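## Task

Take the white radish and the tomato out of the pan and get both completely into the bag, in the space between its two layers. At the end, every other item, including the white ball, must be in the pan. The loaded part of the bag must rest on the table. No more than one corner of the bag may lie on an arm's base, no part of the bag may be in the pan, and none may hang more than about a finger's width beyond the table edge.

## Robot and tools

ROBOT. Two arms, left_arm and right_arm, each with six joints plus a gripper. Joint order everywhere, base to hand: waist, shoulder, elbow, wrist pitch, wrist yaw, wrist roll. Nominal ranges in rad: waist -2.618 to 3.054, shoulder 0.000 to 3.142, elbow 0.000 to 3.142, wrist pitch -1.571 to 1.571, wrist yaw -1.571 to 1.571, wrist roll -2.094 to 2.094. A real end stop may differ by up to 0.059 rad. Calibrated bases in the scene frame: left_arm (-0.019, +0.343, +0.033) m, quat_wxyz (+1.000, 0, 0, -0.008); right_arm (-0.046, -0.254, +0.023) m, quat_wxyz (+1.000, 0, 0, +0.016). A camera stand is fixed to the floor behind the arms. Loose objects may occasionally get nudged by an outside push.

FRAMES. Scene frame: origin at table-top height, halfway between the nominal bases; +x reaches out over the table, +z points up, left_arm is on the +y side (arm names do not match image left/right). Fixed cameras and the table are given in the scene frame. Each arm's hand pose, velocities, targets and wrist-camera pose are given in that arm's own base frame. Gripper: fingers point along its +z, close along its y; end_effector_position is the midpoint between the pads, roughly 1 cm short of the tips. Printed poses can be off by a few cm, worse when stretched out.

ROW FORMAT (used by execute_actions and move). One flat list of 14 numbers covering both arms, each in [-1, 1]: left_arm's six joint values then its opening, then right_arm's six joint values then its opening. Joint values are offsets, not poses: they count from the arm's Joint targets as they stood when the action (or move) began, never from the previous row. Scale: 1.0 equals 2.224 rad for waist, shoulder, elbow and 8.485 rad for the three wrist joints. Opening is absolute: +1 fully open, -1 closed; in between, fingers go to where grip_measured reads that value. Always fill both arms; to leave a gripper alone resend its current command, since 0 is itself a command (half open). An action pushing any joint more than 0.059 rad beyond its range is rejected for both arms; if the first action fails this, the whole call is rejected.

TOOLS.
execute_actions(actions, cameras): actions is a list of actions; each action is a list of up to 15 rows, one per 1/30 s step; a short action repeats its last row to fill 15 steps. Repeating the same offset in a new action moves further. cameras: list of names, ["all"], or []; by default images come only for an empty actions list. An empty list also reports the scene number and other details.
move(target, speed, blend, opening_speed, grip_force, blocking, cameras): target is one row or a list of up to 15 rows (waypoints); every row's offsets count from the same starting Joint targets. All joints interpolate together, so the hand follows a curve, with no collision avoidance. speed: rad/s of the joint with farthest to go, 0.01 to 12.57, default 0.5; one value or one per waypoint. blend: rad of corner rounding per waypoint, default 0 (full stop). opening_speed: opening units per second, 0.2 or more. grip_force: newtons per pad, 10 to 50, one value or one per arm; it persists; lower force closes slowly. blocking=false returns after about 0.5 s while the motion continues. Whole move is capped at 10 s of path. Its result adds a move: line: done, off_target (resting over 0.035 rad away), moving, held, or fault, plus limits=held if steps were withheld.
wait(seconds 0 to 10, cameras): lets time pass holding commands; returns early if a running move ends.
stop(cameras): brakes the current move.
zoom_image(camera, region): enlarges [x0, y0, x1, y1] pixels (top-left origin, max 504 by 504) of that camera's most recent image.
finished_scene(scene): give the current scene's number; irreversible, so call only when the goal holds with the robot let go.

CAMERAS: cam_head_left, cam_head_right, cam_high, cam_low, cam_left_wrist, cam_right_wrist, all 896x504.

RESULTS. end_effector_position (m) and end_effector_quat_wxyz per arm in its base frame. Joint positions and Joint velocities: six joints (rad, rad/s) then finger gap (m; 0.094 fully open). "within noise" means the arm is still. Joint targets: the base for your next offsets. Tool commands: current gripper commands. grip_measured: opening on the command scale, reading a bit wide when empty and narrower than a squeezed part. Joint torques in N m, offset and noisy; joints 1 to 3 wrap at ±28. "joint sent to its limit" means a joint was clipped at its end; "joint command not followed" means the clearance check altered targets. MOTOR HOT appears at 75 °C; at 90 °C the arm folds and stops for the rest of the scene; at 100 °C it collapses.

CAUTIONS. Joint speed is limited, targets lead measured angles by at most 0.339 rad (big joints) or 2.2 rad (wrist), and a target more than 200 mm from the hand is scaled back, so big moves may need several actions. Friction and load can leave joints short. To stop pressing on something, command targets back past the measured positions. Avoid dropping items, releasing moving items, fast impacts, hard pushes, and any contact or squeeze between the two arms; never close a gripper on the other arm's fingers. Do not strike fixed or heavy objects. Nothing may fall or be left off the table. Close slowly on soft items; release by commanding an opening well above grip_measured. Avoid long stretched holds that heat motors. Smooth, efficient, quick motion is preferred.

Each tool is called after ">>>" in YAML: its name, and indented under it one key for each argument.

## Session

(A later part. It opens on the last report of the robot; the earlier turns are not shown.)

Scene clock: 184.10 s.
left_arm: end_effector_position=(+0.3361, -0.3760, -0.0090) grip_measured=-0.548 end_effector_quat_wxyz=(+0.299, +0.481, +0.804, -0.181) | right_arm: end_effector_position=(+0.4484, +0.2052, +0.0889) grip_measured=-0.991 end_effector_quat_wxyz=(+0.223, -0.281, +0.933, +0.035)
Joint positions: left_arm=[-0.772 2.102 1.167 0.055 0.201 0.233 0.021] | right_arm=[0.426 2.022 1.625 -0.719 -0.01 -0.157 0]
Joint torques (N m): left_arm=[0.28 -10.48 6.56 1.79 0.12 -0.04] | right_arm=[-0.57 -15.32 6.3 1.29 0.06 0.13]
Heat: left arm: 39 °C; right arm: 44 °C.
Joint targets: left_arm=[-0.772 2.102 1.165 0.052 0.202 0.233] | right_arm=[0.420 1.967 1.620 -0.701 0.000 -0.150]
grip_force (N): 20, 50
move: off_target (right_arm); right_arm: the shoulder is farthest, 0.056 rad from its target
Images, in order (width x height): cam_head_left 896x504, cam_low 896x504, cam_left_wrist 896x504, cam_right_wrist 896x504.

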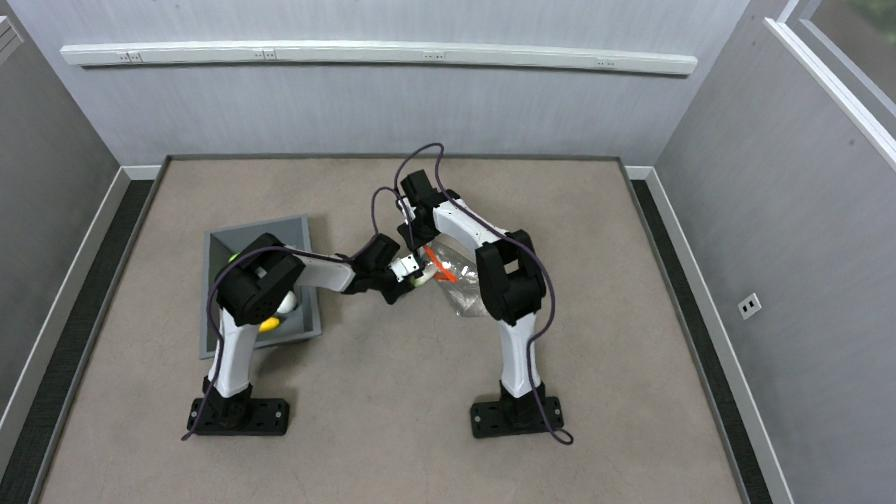

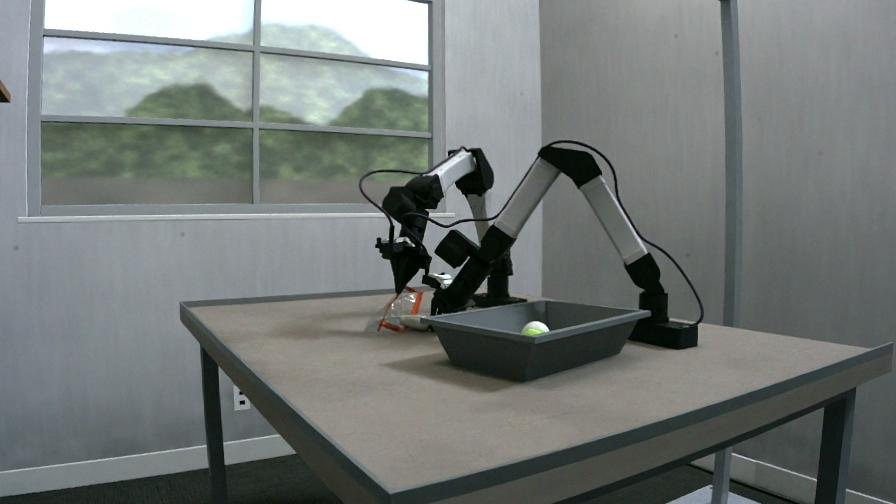

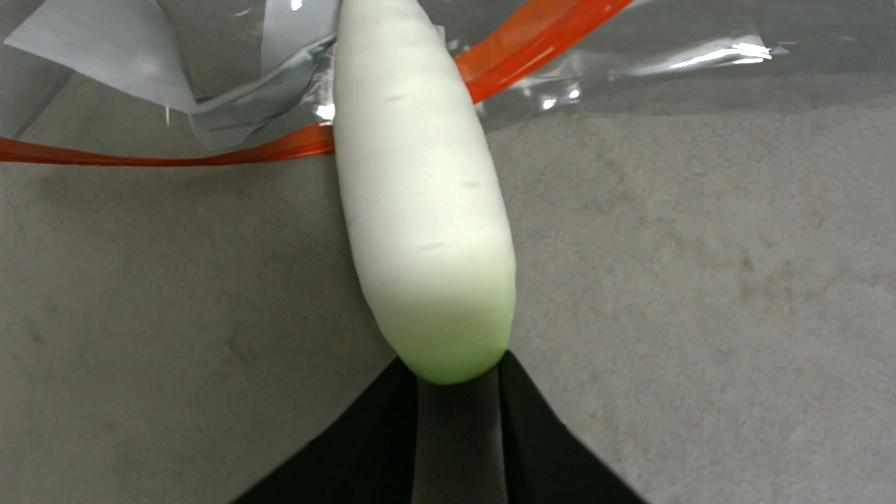

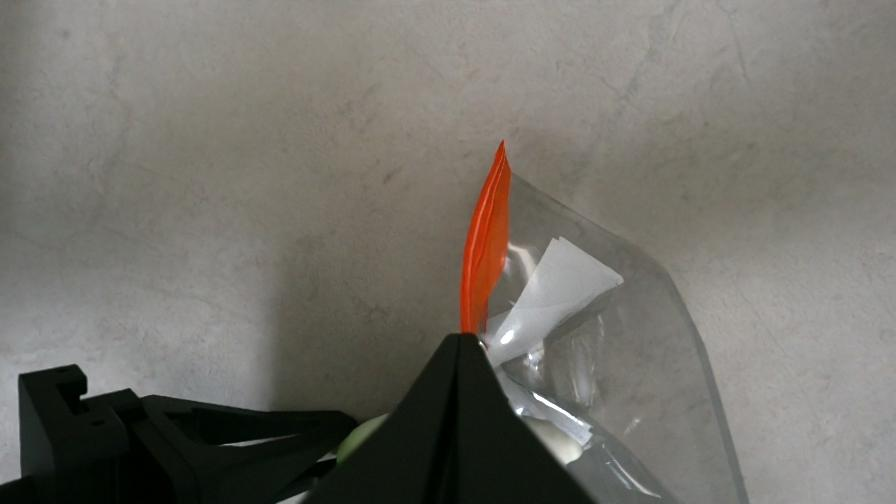

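>>> move:
  target: [-0.0219,0.0685,0.1201,-0.0138,-0.00535,-0.00516,-0.55,0,0,0,0,0,0,-1]
  speed: 0.25
  cameras: ["cam_head_left","cam_low","cam_right_wrist"]

>>> zoom_image:
  camera: "cam_head_left"
  region: [300, 210, 480, 370]

Scene clock: 185.63 s.
left_arm: end_effector_position=(+0.3398, -0.3812, -0.0047) grip_measured=-0.548 end_effector_quat_wxyz=(+0.304, +0.481, +0.802, -0.182) | right_arm: end_effector_position=(+0.4486, +0.2054, +0.0890) grip_measured=-0.991 end_effector_quat_wxyz=(+0.223, -0.281, +0.933, +0.035)
Joint positions: left_arm=[-0.775 2.108 1.191 0.049 0.201 0.233 0.021] | right_arm=[0.426 2.022 1.625 -0.718 -0.01 -0.157 0]
Joint torques (N m): left_arm=[0.2 -10.62 6.52 1.81 0.11 -0.05] | right_arm=[-0.58 -15.31 6.31 1.26 0.06 0.13]
Heat: left arm: 39 °C; right arm: 45 °C.
Joint targets: left_arm=[-0.774 2.108 1.188 0.045 0.201 0.233] | right_arm=[0.420 1.967 1.620 -0.700 0.000 -0.150]
grip_force (N): 20, 50
move: held (left_arm; a check stopped the path), off_target (right_arm); limits=held; left_arm: the elbow is farthest, 0.242 rad from its target; right_arm: the shoulder is farthest, 0.055 rad from its target
joint command not followed: on one or more control steps a check withheld the commanded joint targets of the left arm, and it was not sent them on those steps.
cause: the commanded joint targets, or the way to them, would bring a part of the robot too close to another arm (this arm's wrist (the part past the wrist pitch) and the right arm's gripper housing, 17 mm apart when this arm was first held).
Images, in order (width x height): cam_head_left 896x504, cam_low 896x504, cam_right_wrist 896x504.

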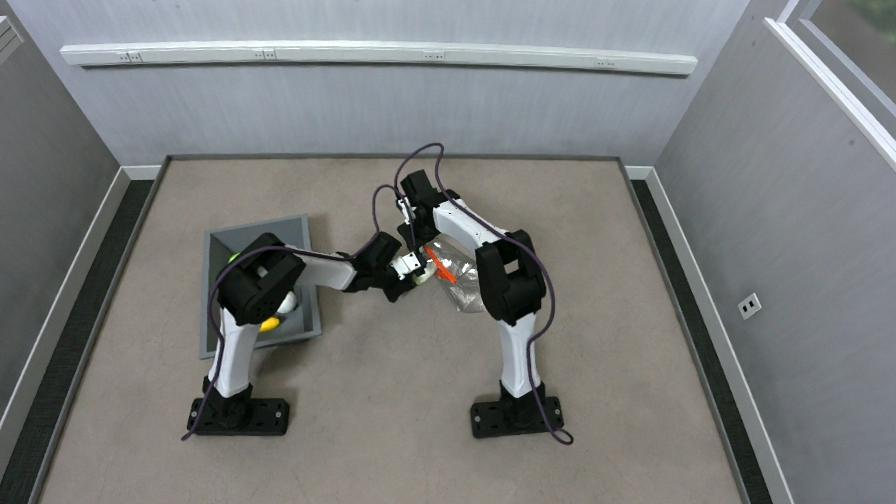

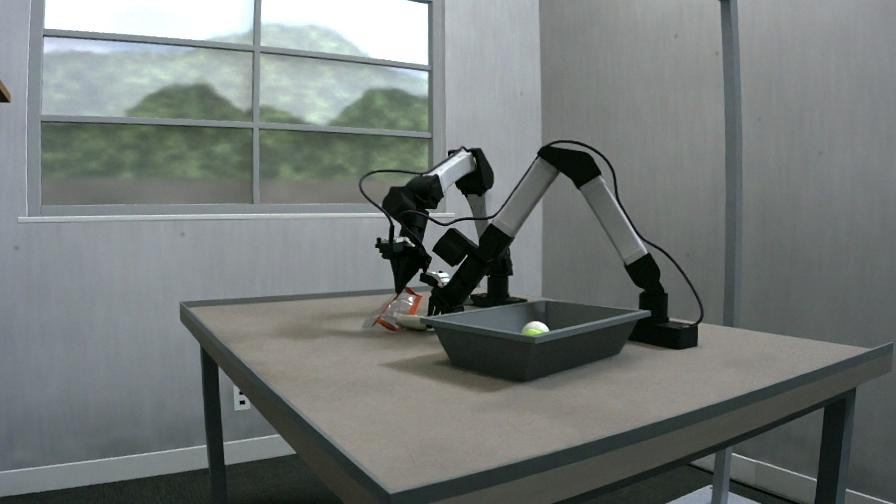

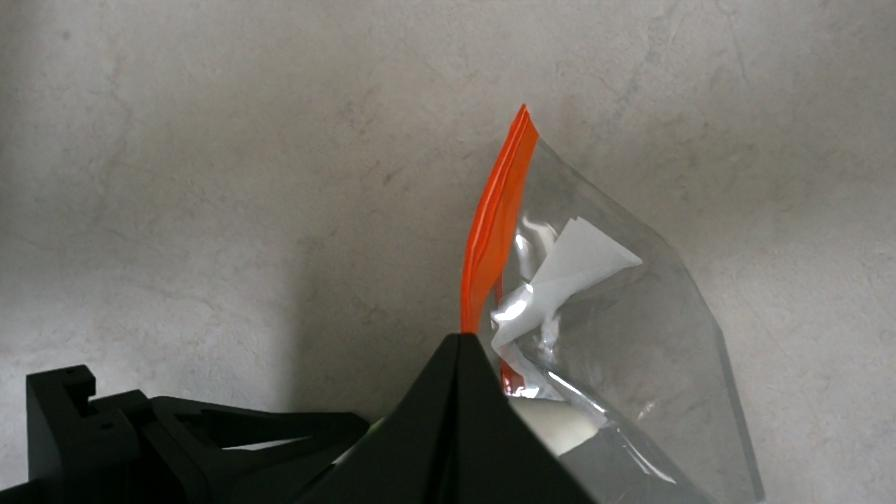

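Scaled by 2.800 from the camera's 896x504 image, which has a finer 1280x720 frame.

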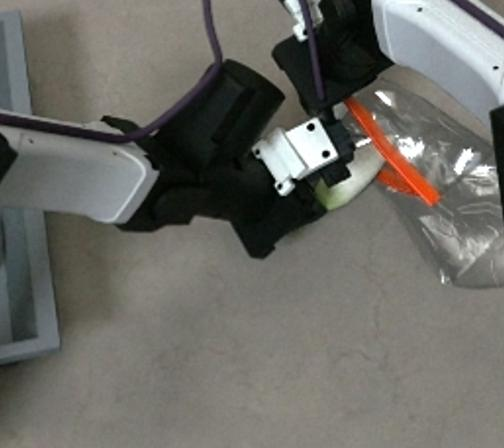

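>>> move:
  target:
    - [0,0,0,0,0,0,-0.55,-0.0769,0.0112,-0.0179,0.0076,-0.0589,0.00825,-1]
    - [-0.021,0.0658,0.1098,-0.013,-0.0052,-0.0052,-0.55,-0.0769,0.0112,-0.0179,0.0076,-0.0589,0.00825,-1]
  speed: [0.5,0.25]
  cameras: ["cam_head_left","cam_low","cam_right_wrist","cam_left_wrist"]

>>> zoom_image:
  camera: "cam_head_left"
  region: [340, 210, 520, 370]

Scene clock: 189.90 s.
left_arm: end_effector_position=(+0.3543, -0.4137, +0.0002) grip_measured=-0.548 end_effector_quat_wxyz=(+0.309, +0.483, +0.798, -0.185) | right_arm: end_effector_position=(+0.4522, +0.1999, +0.0996) grip_measured=-0.991 end_effector_quat_wxyz=(+0.211, -0.215, +0.920, +0.252)
Joint positions: left_arm=[-0.803 2.197 1.356 -0.013 0.187 0.215 0.021] | right_arm=[0.251 2.022 1.585 -0.653 -0.487 -0.086 0]
Joint torques (N m): left_arm=[0.28 -11.77 6.89 1.87 0.12 -0.04] | right_arm=[-0.18 -13.09 6.32 1.25 -0.37 0.09]
Heat: left arm: 38 °C; right arm: 46 °C.
Joint targets: left_arm=[-0.803 2.196 1.354 -0.015 0.187 0.215] | right_arm=[0.248 1.992 1.580 -0.636 -0.500 -0.079]
grip_force (N): 20, 50
move: held (left_arm; a check stopped the path); path passed 1 of 2 targets; limits=held; left_arm: the elbow is farthest, 0.076 rad from its target
joint command not followed: on one or more control steps a check withheld the commanded joint targets of the left arm, and it was not sent them on those steps.
cause: the commanded joint targets, or the way to them, would bring a part of the robot too close to another arm (this arm's wrist (the part past the wrist pitch) and the right arm's fingers, at the place that arm is still heading or pushing toward).
Images, in order (width x height): cam_head_left 896x504, cam_low 896x504, cam_left_wrist 896x504, cam_right_wrist 896x504.

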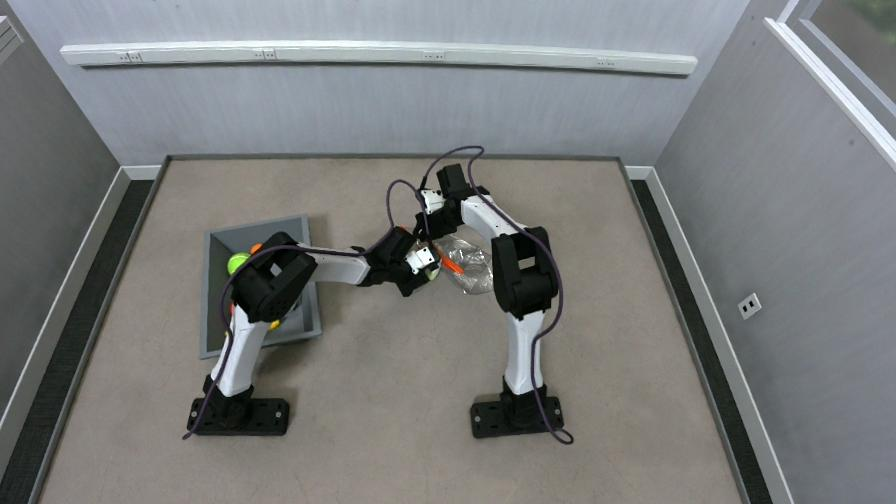

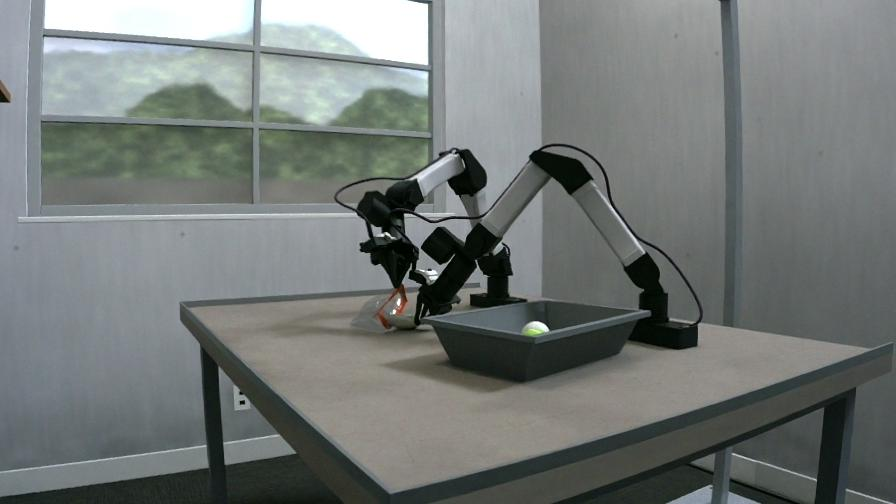

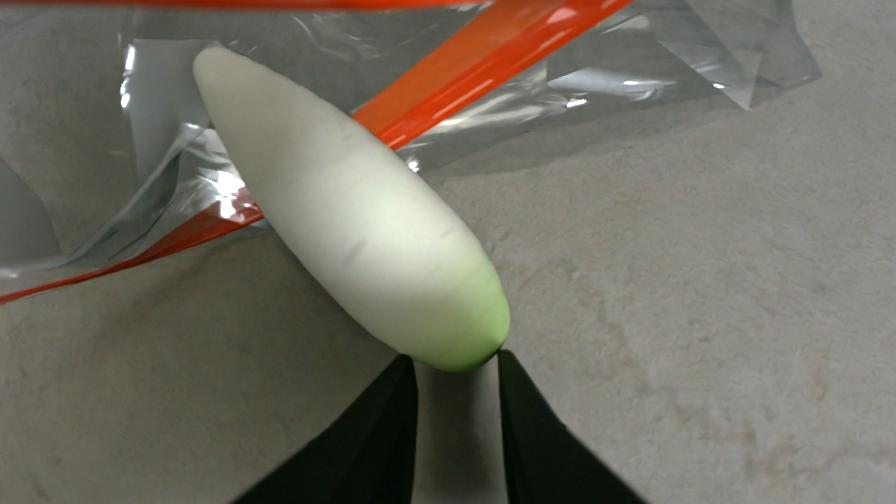

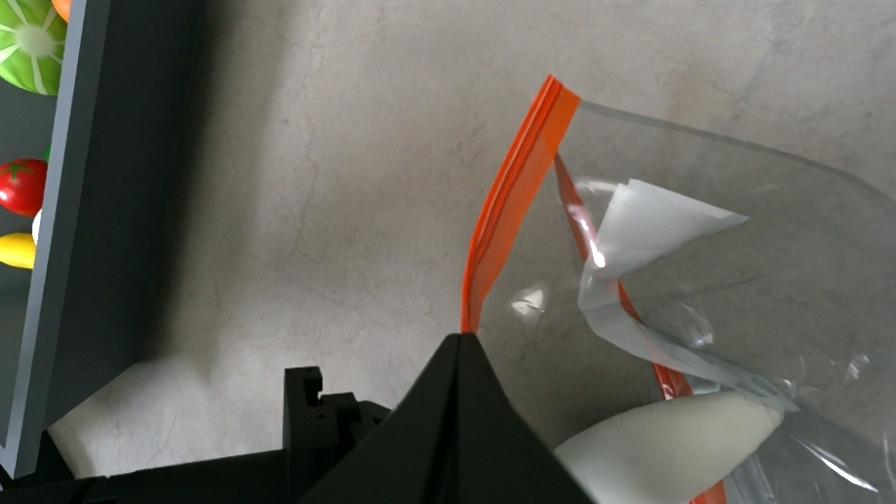

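Scaled by 2.800 from the camera's 896x504 image, which has a finer 1280x720 frame.

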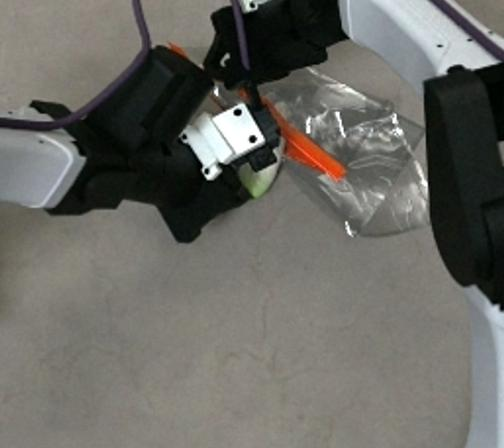

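>>> move:
  target:
    - [-0.061,0.00805,0.0283,-0.0107,-0.048,-0.05704,-0.55,0,0,0,0,0,0,-1]
    - [-0.0429,0.1007,0.1846,-0.0266,-0.0451,-0.0535,-0.55,0,0,0,0,0,0,-1]
  speed: [0.4,0.25]
  cameras: ["cam_head_left","cam_low","cam_right_wrist","cam_left_wrist"]

>>> zoom_image:
  camera: "cam_head_left"
  region: [340, 210, 520, 370]

Scene clock: 194.20 s.
left_arm: end_effector_position=(+0.3628, -0.4314, +0.0079) grip_measured=-0.548 end_effector_quat_wxyz=(+0.334, +0.278, +0.894, -0.111) | right_arm: end_effector_position=(+0.4534, +0.2002, +0.1003) grip_measured=-0.991 end_effector_quat_wxyz=(+0.214, -0.215, +0.919, +0.253)
Joint positions: left_arm=[-0.934 2.25 1.499 -0.124 -0.204 -0.256 0.021] | right_arm=[0.251 2.022 1.585 -0.647 -0.487 -0.086 0]
Joint torques (N m): left_arm=[0.17 -12.26 7.28 1.81 -0.11 -0.05] | right_arm=[-0.18 -13.09 6.32 1.19 -0.37 0.09]
Heat: left arm: 39 °C; right arm: 46 °C.
Joint targets: left_arm=[-0.934 2.250 1.498 -0.125 -0.204 -0.256] | right_arm=[0.248 1.992 1.580 -0.636 -0.500 -0.079]
grip_force (N): 20, 50
move: held (left_arm; a check stopped the path); path passed 1 of 2 targets; limits=held; left_arm: the elbow is farthest, 0.265 rad from its target
joint command not followed: on one or more control steps a check withheld the commanded joint targets of the left arm, and it was not sent them on those steps.
cause: the commanded joint targets, or the way to them, would bring a part of the robot too close to another arm (this arm's wrist (the part past the wrist pitch) and the right arm's gripper housing, along the way the arms are being sent, or toward where that arm still pushes).
Images, in order (width x height): cam_head_left 896x504, cam_low 896x504, cam_left_wrist 896x504, cam_right_wrist 896x504.

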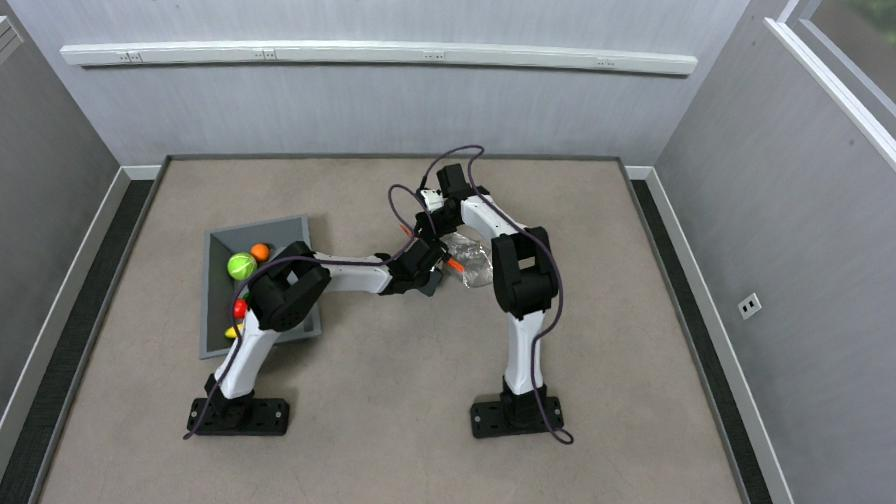

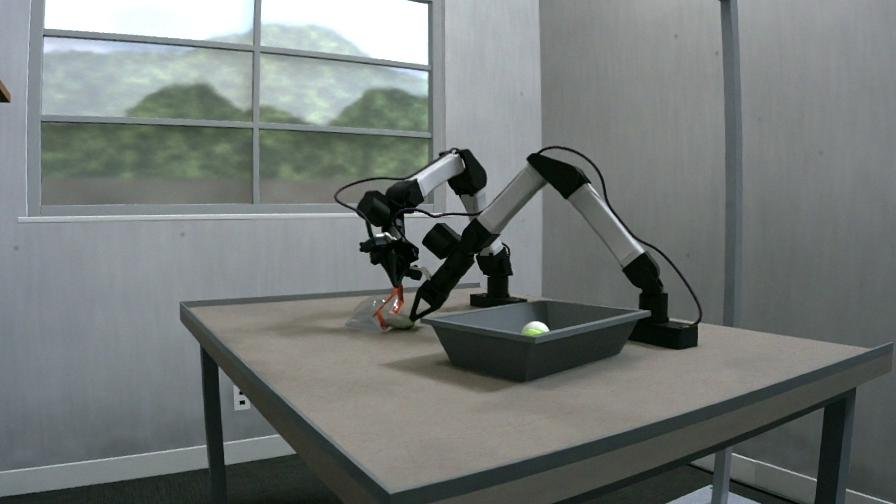

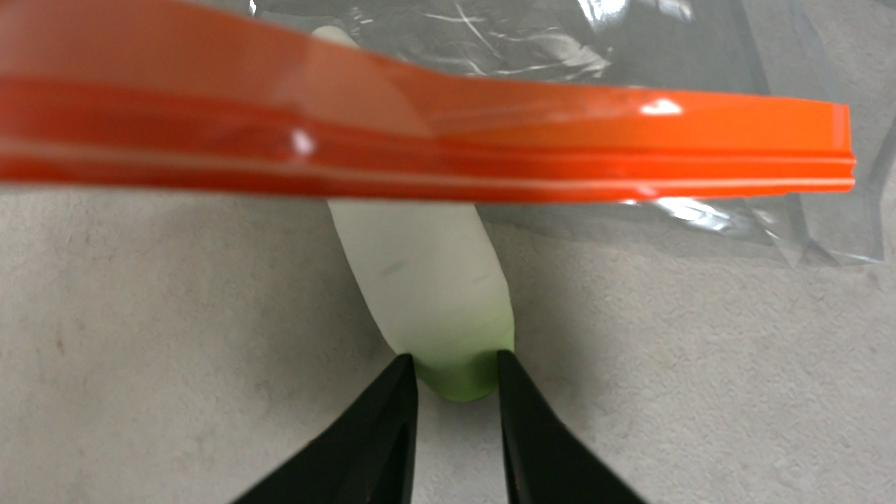

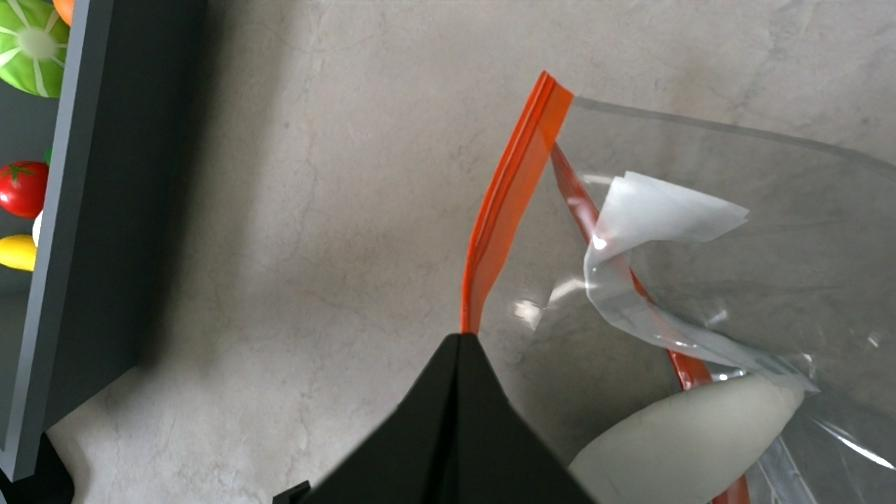

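Scaled by 2.800 from the camera's 896x504 image, which has a finer 1280x720 frame.

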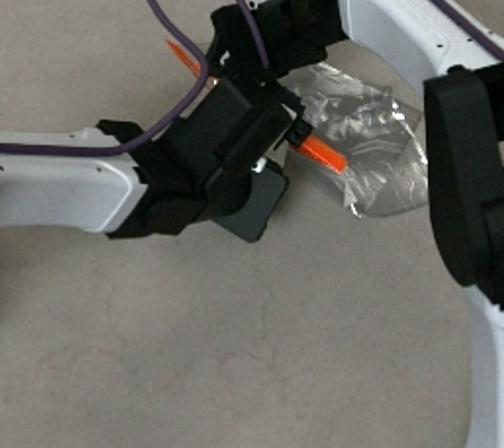

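>>> move:
  target:
    - [0,0,0,0,0,0,-0.55,0.0809,0.1158,0.2822,-0.0733,0.0589,-0.0084,-1]
    - [-0.01965,0.01407,-0.155,0.08205,-0.01485,0.00672,-0.55,0.0809,0.1158,0.2822,-0.0733,0.0589,-0.0084,-1]
    - [-0.0021,0.0683,-0.0435,0.0678,-0.0113,0.00896,-0.55,0.0809,0.1158,0.2822,-0.0733,0.0589,-0.0084,-1]
  speed: [0.6,0.5,0.25]
  cameras: ["cam_head_left","cam_low","cam_right_wrist","cam_left_wrist"]

>>> zoom_image:
  camera: "cam_head_left"
  region: [340, 210, 520, 370]

Scene clock: 202.00 s.
left_arm: end_effector_position=(+0.3956, -0.4556, +0.0033) grip_measured=-0.548 end_effector_quat_wxyz=(+0.488, +0.242, +0.825, -0.151) | right_arm: end_effector_position=(+0.4494, +0.2057, +0.1293) grip_measured=-0.991 end_effector_quat_wxyz=(+0.129, -0.279, +0.951, +0.023)
Joint positions: left_arm=[-0.945 2.376 1.38 0.469 -0.314 -0.193 0.021] | right_arm=[0.426 2.232 2.179 -1.256 -0.01 -0.144 0]
Joint torques (N m): left_arm=[0.72 -10.52 8.83 2.06 0.04 0.06] | right_arm=[0.27 -10.18 9.16 0.74 0.05 -0.03]
Heat: left arm: 40 °C; right arm: 47 °C.
Joint targets: left_arm=[-0.939 2.402 1.401 0.450 -0.300 -0.180] | right_arm=[0.428 2.249 2.208 -1.258 0.000 -0.151]
grip_force (N): 20, 50
move: done
Images, in order (width x height): cam_head_left 896x504, cam_low 896x504, cam_left_wrist 896x504, cam_right_wrist 896x504.

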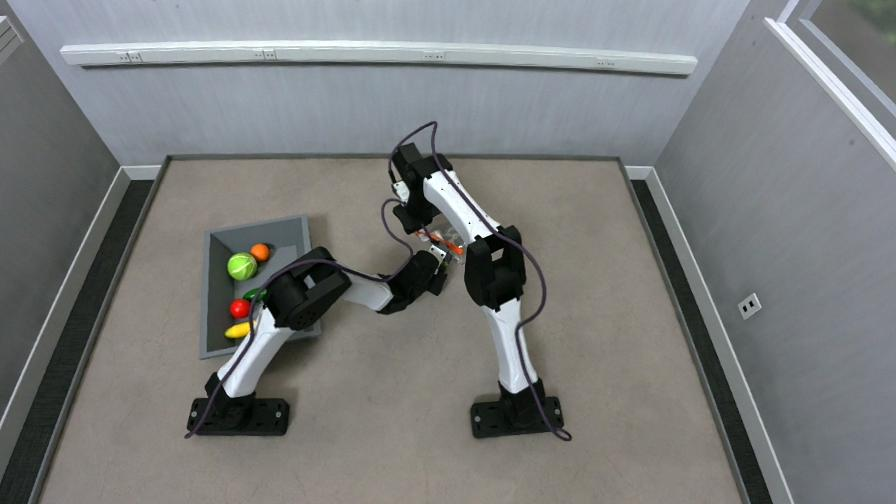

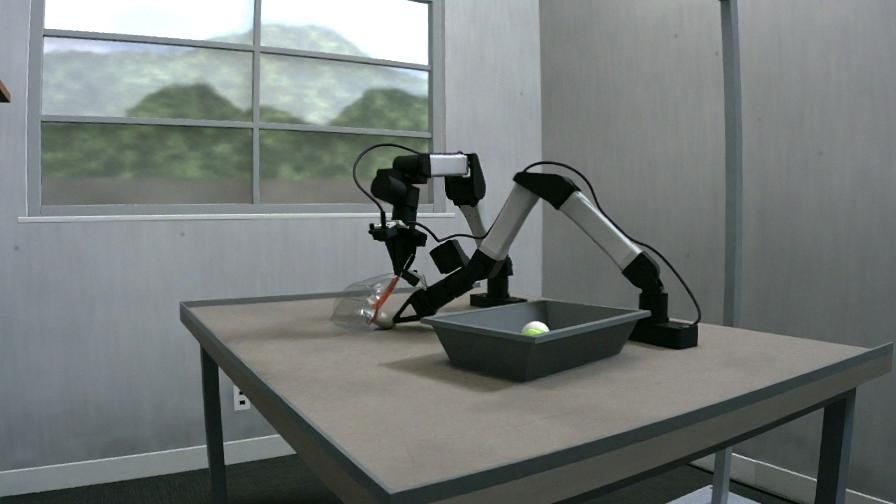

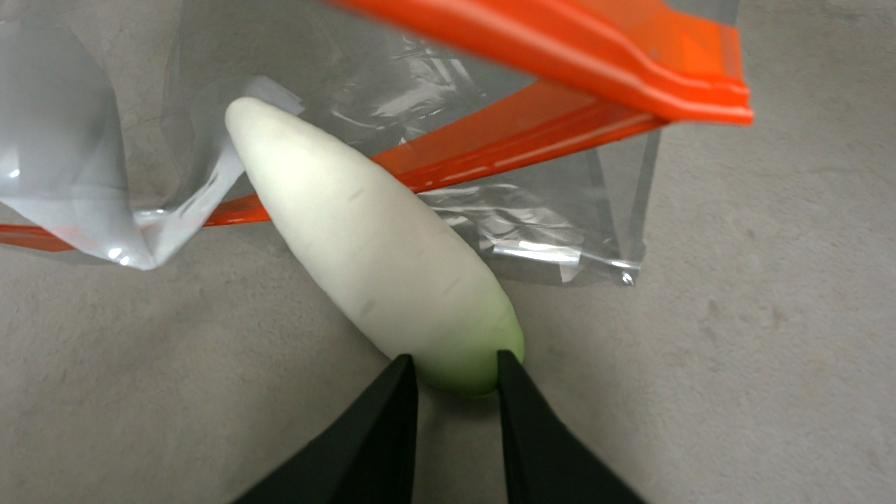

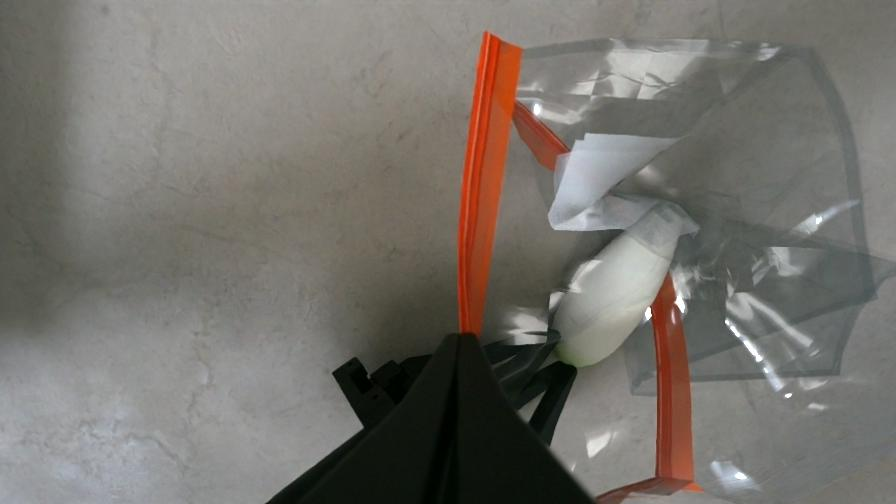

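Scaled by 2.800 from the camera's 896x504 image, which has a finer 1280x720 frame.

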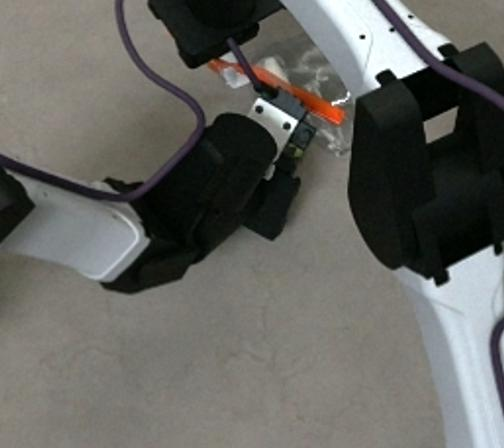

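>>> move:
  target:
    - [-0.0766,0.018,0.0809,-0.0406,-0.0608,-0.0497,0.2,0,0,0,0,0,0,-1]
    - [-0.0425,0.0746,0.1479,-0.0386,-0.054,-0.041,0.2,0,0,0,0,0,0,-1]
  speed: [0.5,0.3]
  cameras: ["cam_low","cam_right_wrist","cam_left_wrist"]

Scene clock: 206.77 s.
left_arm: end_effector_position=(+0.4102, -0.4494, -0.0096) grip_measured=+0.198 end_effector_quat_wxyz=(+0.515, +0.053, +0.855, -0.028) | right_arm: end_effector_position=(+0.4494, +0.2057, +0.1293) grip_measured=-0.991 end_effector_quat_wxyz=(+0.129, -0.279, +0.951, +0.023)
Joint positions: left_arm=[-1.033 2.543 1.706 0.121 -0.777 -0.541 0.056] | right_arm=[0.426 2.232 2.179 -1.256 -0.01 -0.144 0]
Joint torques (N m): left_arm=[0.18 -11.85 9.46 1.89 -0.12 0.08] | right_arm=[0.27 -10.14 9.17 0.73 0.06 -0.03]
Heat: left arm: 41 °C; right arm: 48 °C.
Joint targets: left_arm=[-1.033 2.568 1.730 0.122 -0.758 -0.528] | right_arm=[0.428 2.249 2.208 -1.258 0.000 -0.151]
grip_force (N): 20, 50
move: done
Images, in order (width x height): cam_low 896x504, cam_left_wrist 896x504, cam_right_wrist 896x504.

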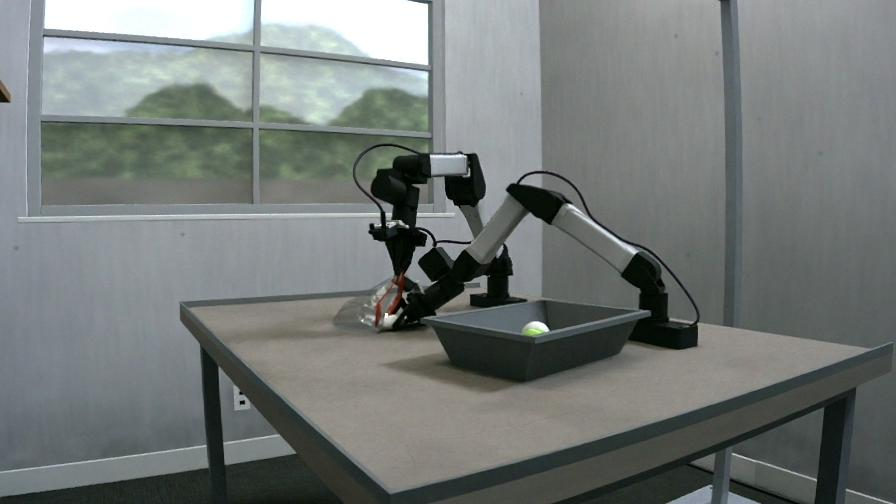

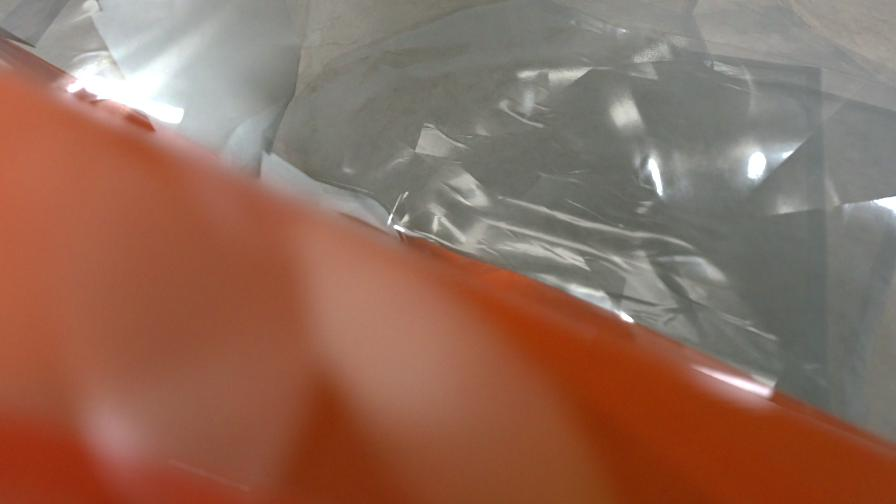

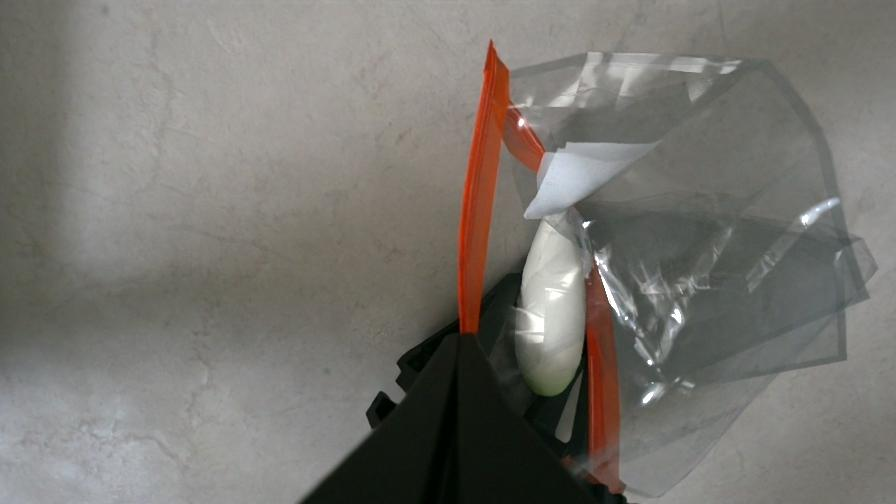

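>>> zoom_image:
  camera: "cam_right_wrist"
  region: [380, 180, 680, 500]

Scaled by 1.575 from the camera's 896x504 image, which has a finer 1280x720 frame.

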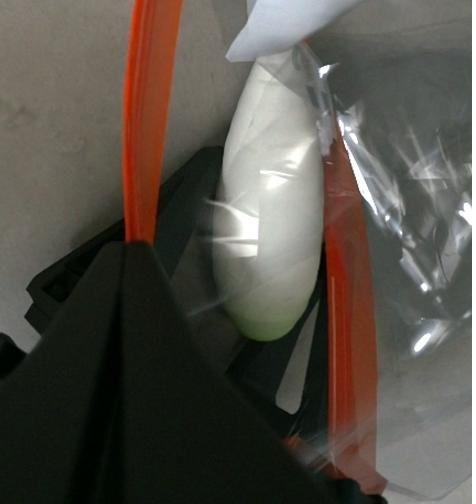

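>>> move:
  target: [0,0,0,0,0,0,-0.45,0,0,0,0,0,0,-1]
  opening_speed: 0.5
  cameras: ["cam_right_wrist","cam_left_wrist"]

>>> zoom_image:
  camera: "cam_right_wrist"
  region: [380, 180, 680, 500]

Scene clock: 209.93 s.
left_arm: end_effector_position=(+0.4101, -0.4497, -0.0097) grip_measured=-0.249 end_effector_quat_wxyz=(+0.514, +0.054, +0.855, -0.029) | right_arm: end_effector_position=(+0.4494, +0.2057, +0.1293) grip_measured=-0.991 end_effector_quat_wxyz=(+0.129, -0.279, +0.951, +0.023)
Joint positions: left_arm=[-1.033 2.543 1.706 0.121 -0.775 -0.54 0.035] | right_arm=[0.426 2.232 2.179 -1.256 -0.01 -0.144 0]
Joint torques (N m): left_arm=[0.2 -11.85 9.48 1.89 -0.13 0.06] | right_arm=[0.29 -10.15 9.16 0.73 0.05 -0.03]
Heat: left arm: 42 °C; right arm: 48 °C.
Joint targets: left_arm=[-1.033 2.568 1.730 0.122 -0.758 -0.528] | right_arm=[0.428 2.249 2.208 -1.258 0.000 -0.151]
grip_force (N): 20, 50
move: done
Images, in order (width x height): cam_left_wrist 896x504, cam_right_wrist 896x504.

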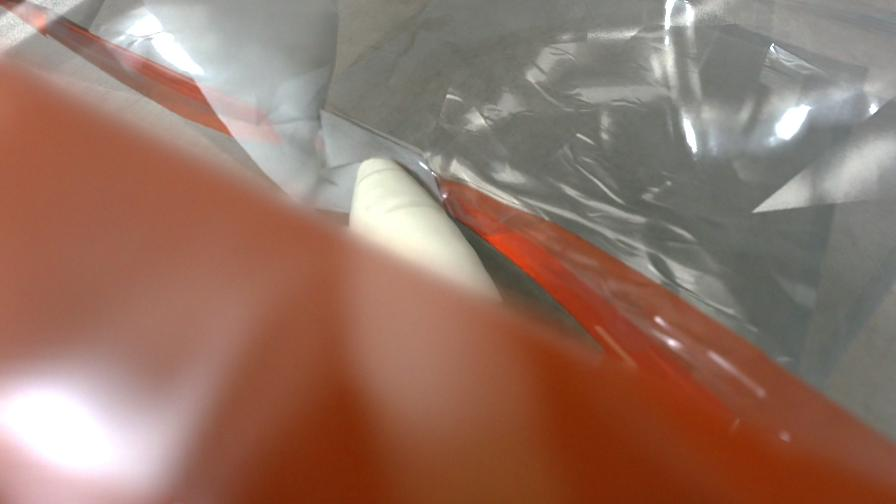

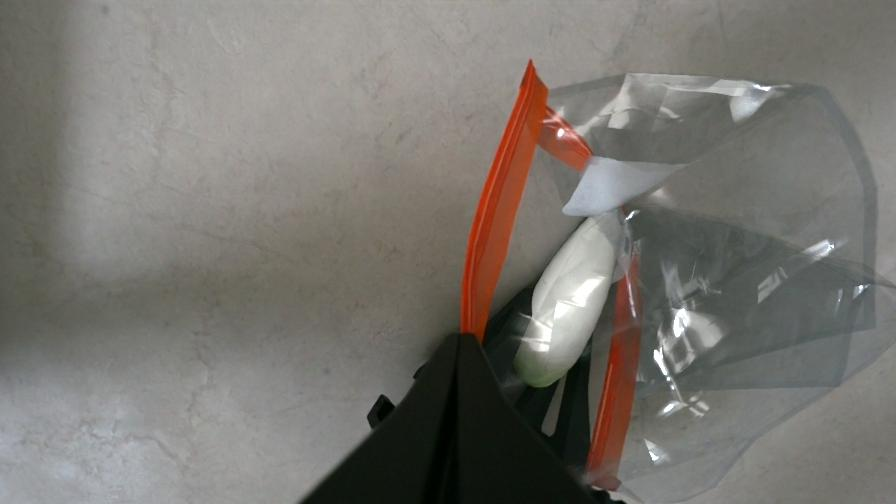

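Scaled by 1.575 from the camera's 896x504 image, which has a finer 1280x720 frame.

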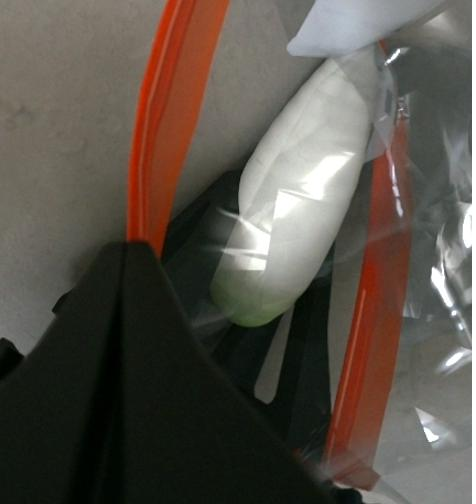

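>>> move:
  target:
    - [-0.0041,-0.0576,-0.0073,-0.0097,-0.0008,-0.001,-0.45,0,-0.0112,0.0374,-0.007,0,0,-1]
    - [0.0227,0.0549,0.2032,-0.0321,0.0046,0.0051,-0.45,0,-0.0112,0.0374,-0.007,0,0,-1]
  speed: 0.3
  cameras: ["cam_right_wrist","cam_left_wrist","cam_low","cam_head_left"]

Scene clock: 214.47 s.
left_arm: end_effector_position=(+0.4605, -0.4874, +0.0486) grip_measured=-0.257 end_effector_quat_wxyz=(+0.526, +0.046, +0.848, -0.046) | right_arm: end_effector_position=(+0.4507, +0.2059, +0.1521) grip_measured=-0.991 end_effector_quat_wxyz=(+0.142, -0.279, +0.950, +0.024)
Joint positions: left_arm=[-0.989 2.661 2.157 -0.136 -0.737 -0.498 0.035] | right_arm=[0.426 2.232 2.264 -1.315 -0.008 -0.144 0]
Joint torques (N m): left_arm=[0.75 -12.92 10.61 1.81 -0.09 0.08] | right_arm=[0.27 -12.27 8.84 0.78 0.04 -0.03]
Heat: left arm: 43 °C; right arm: 49 °C.
Joint targets: left_arm=[-0.983 2.690 2.182 -0.150 -0.719 -0.485] | right_arm=[0.428 2.224 2.291 -1.317 0.000 -0.151]
grip_force (N): 20, 50
move: done
Images, in order (width x height): cam_head_left 896x504, cam_low 896x504, cam_left_wrist 896x504, cam_right_wrist 896x504.

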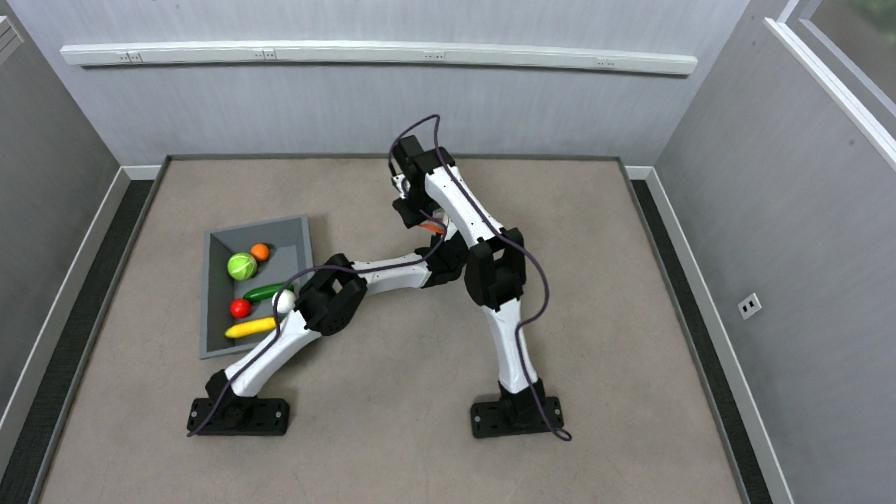

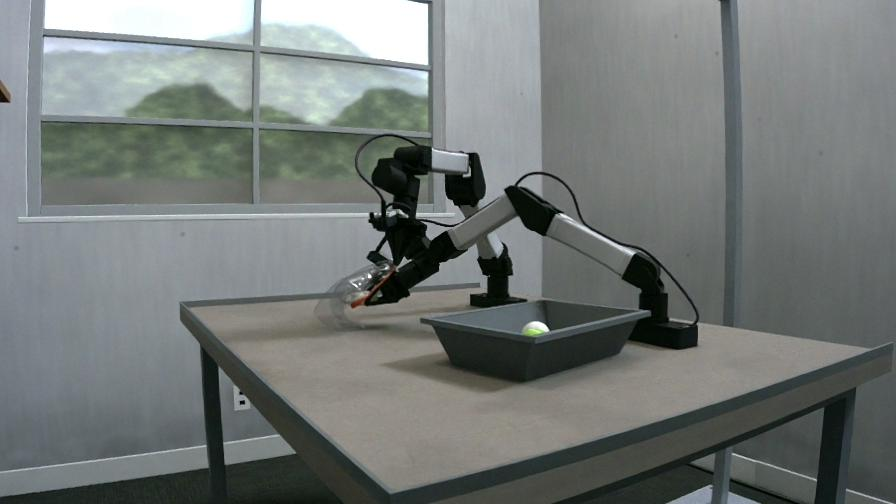

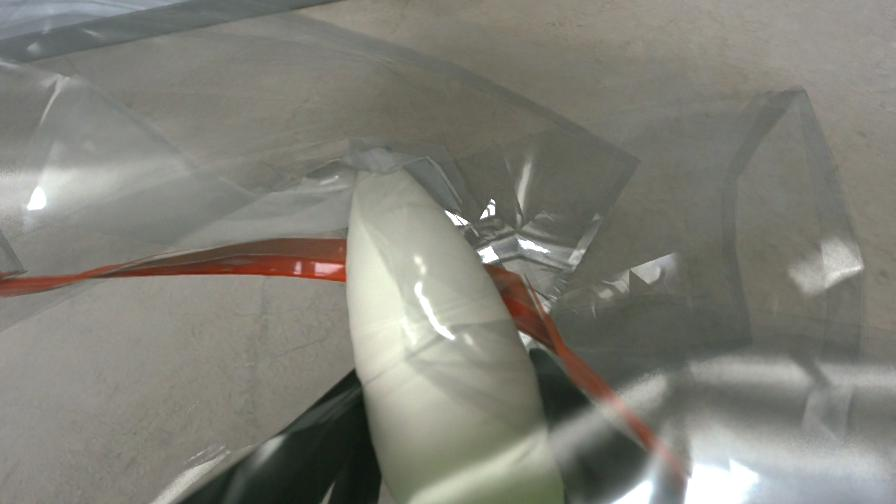

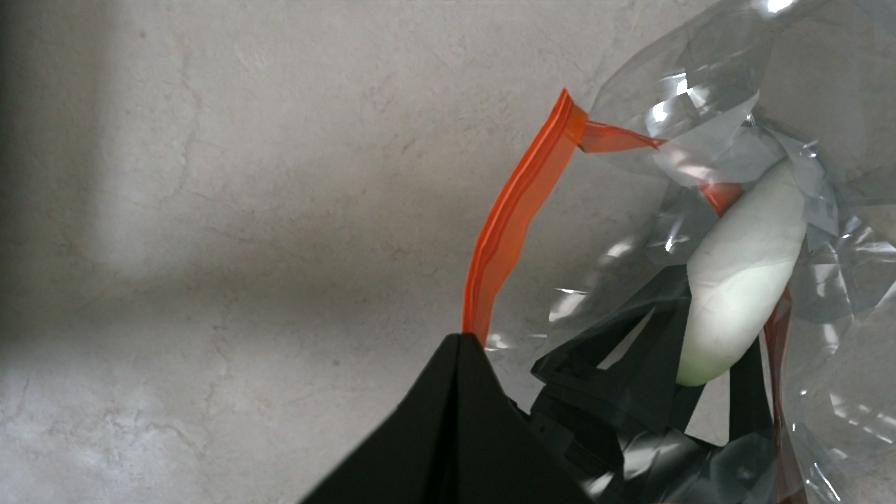

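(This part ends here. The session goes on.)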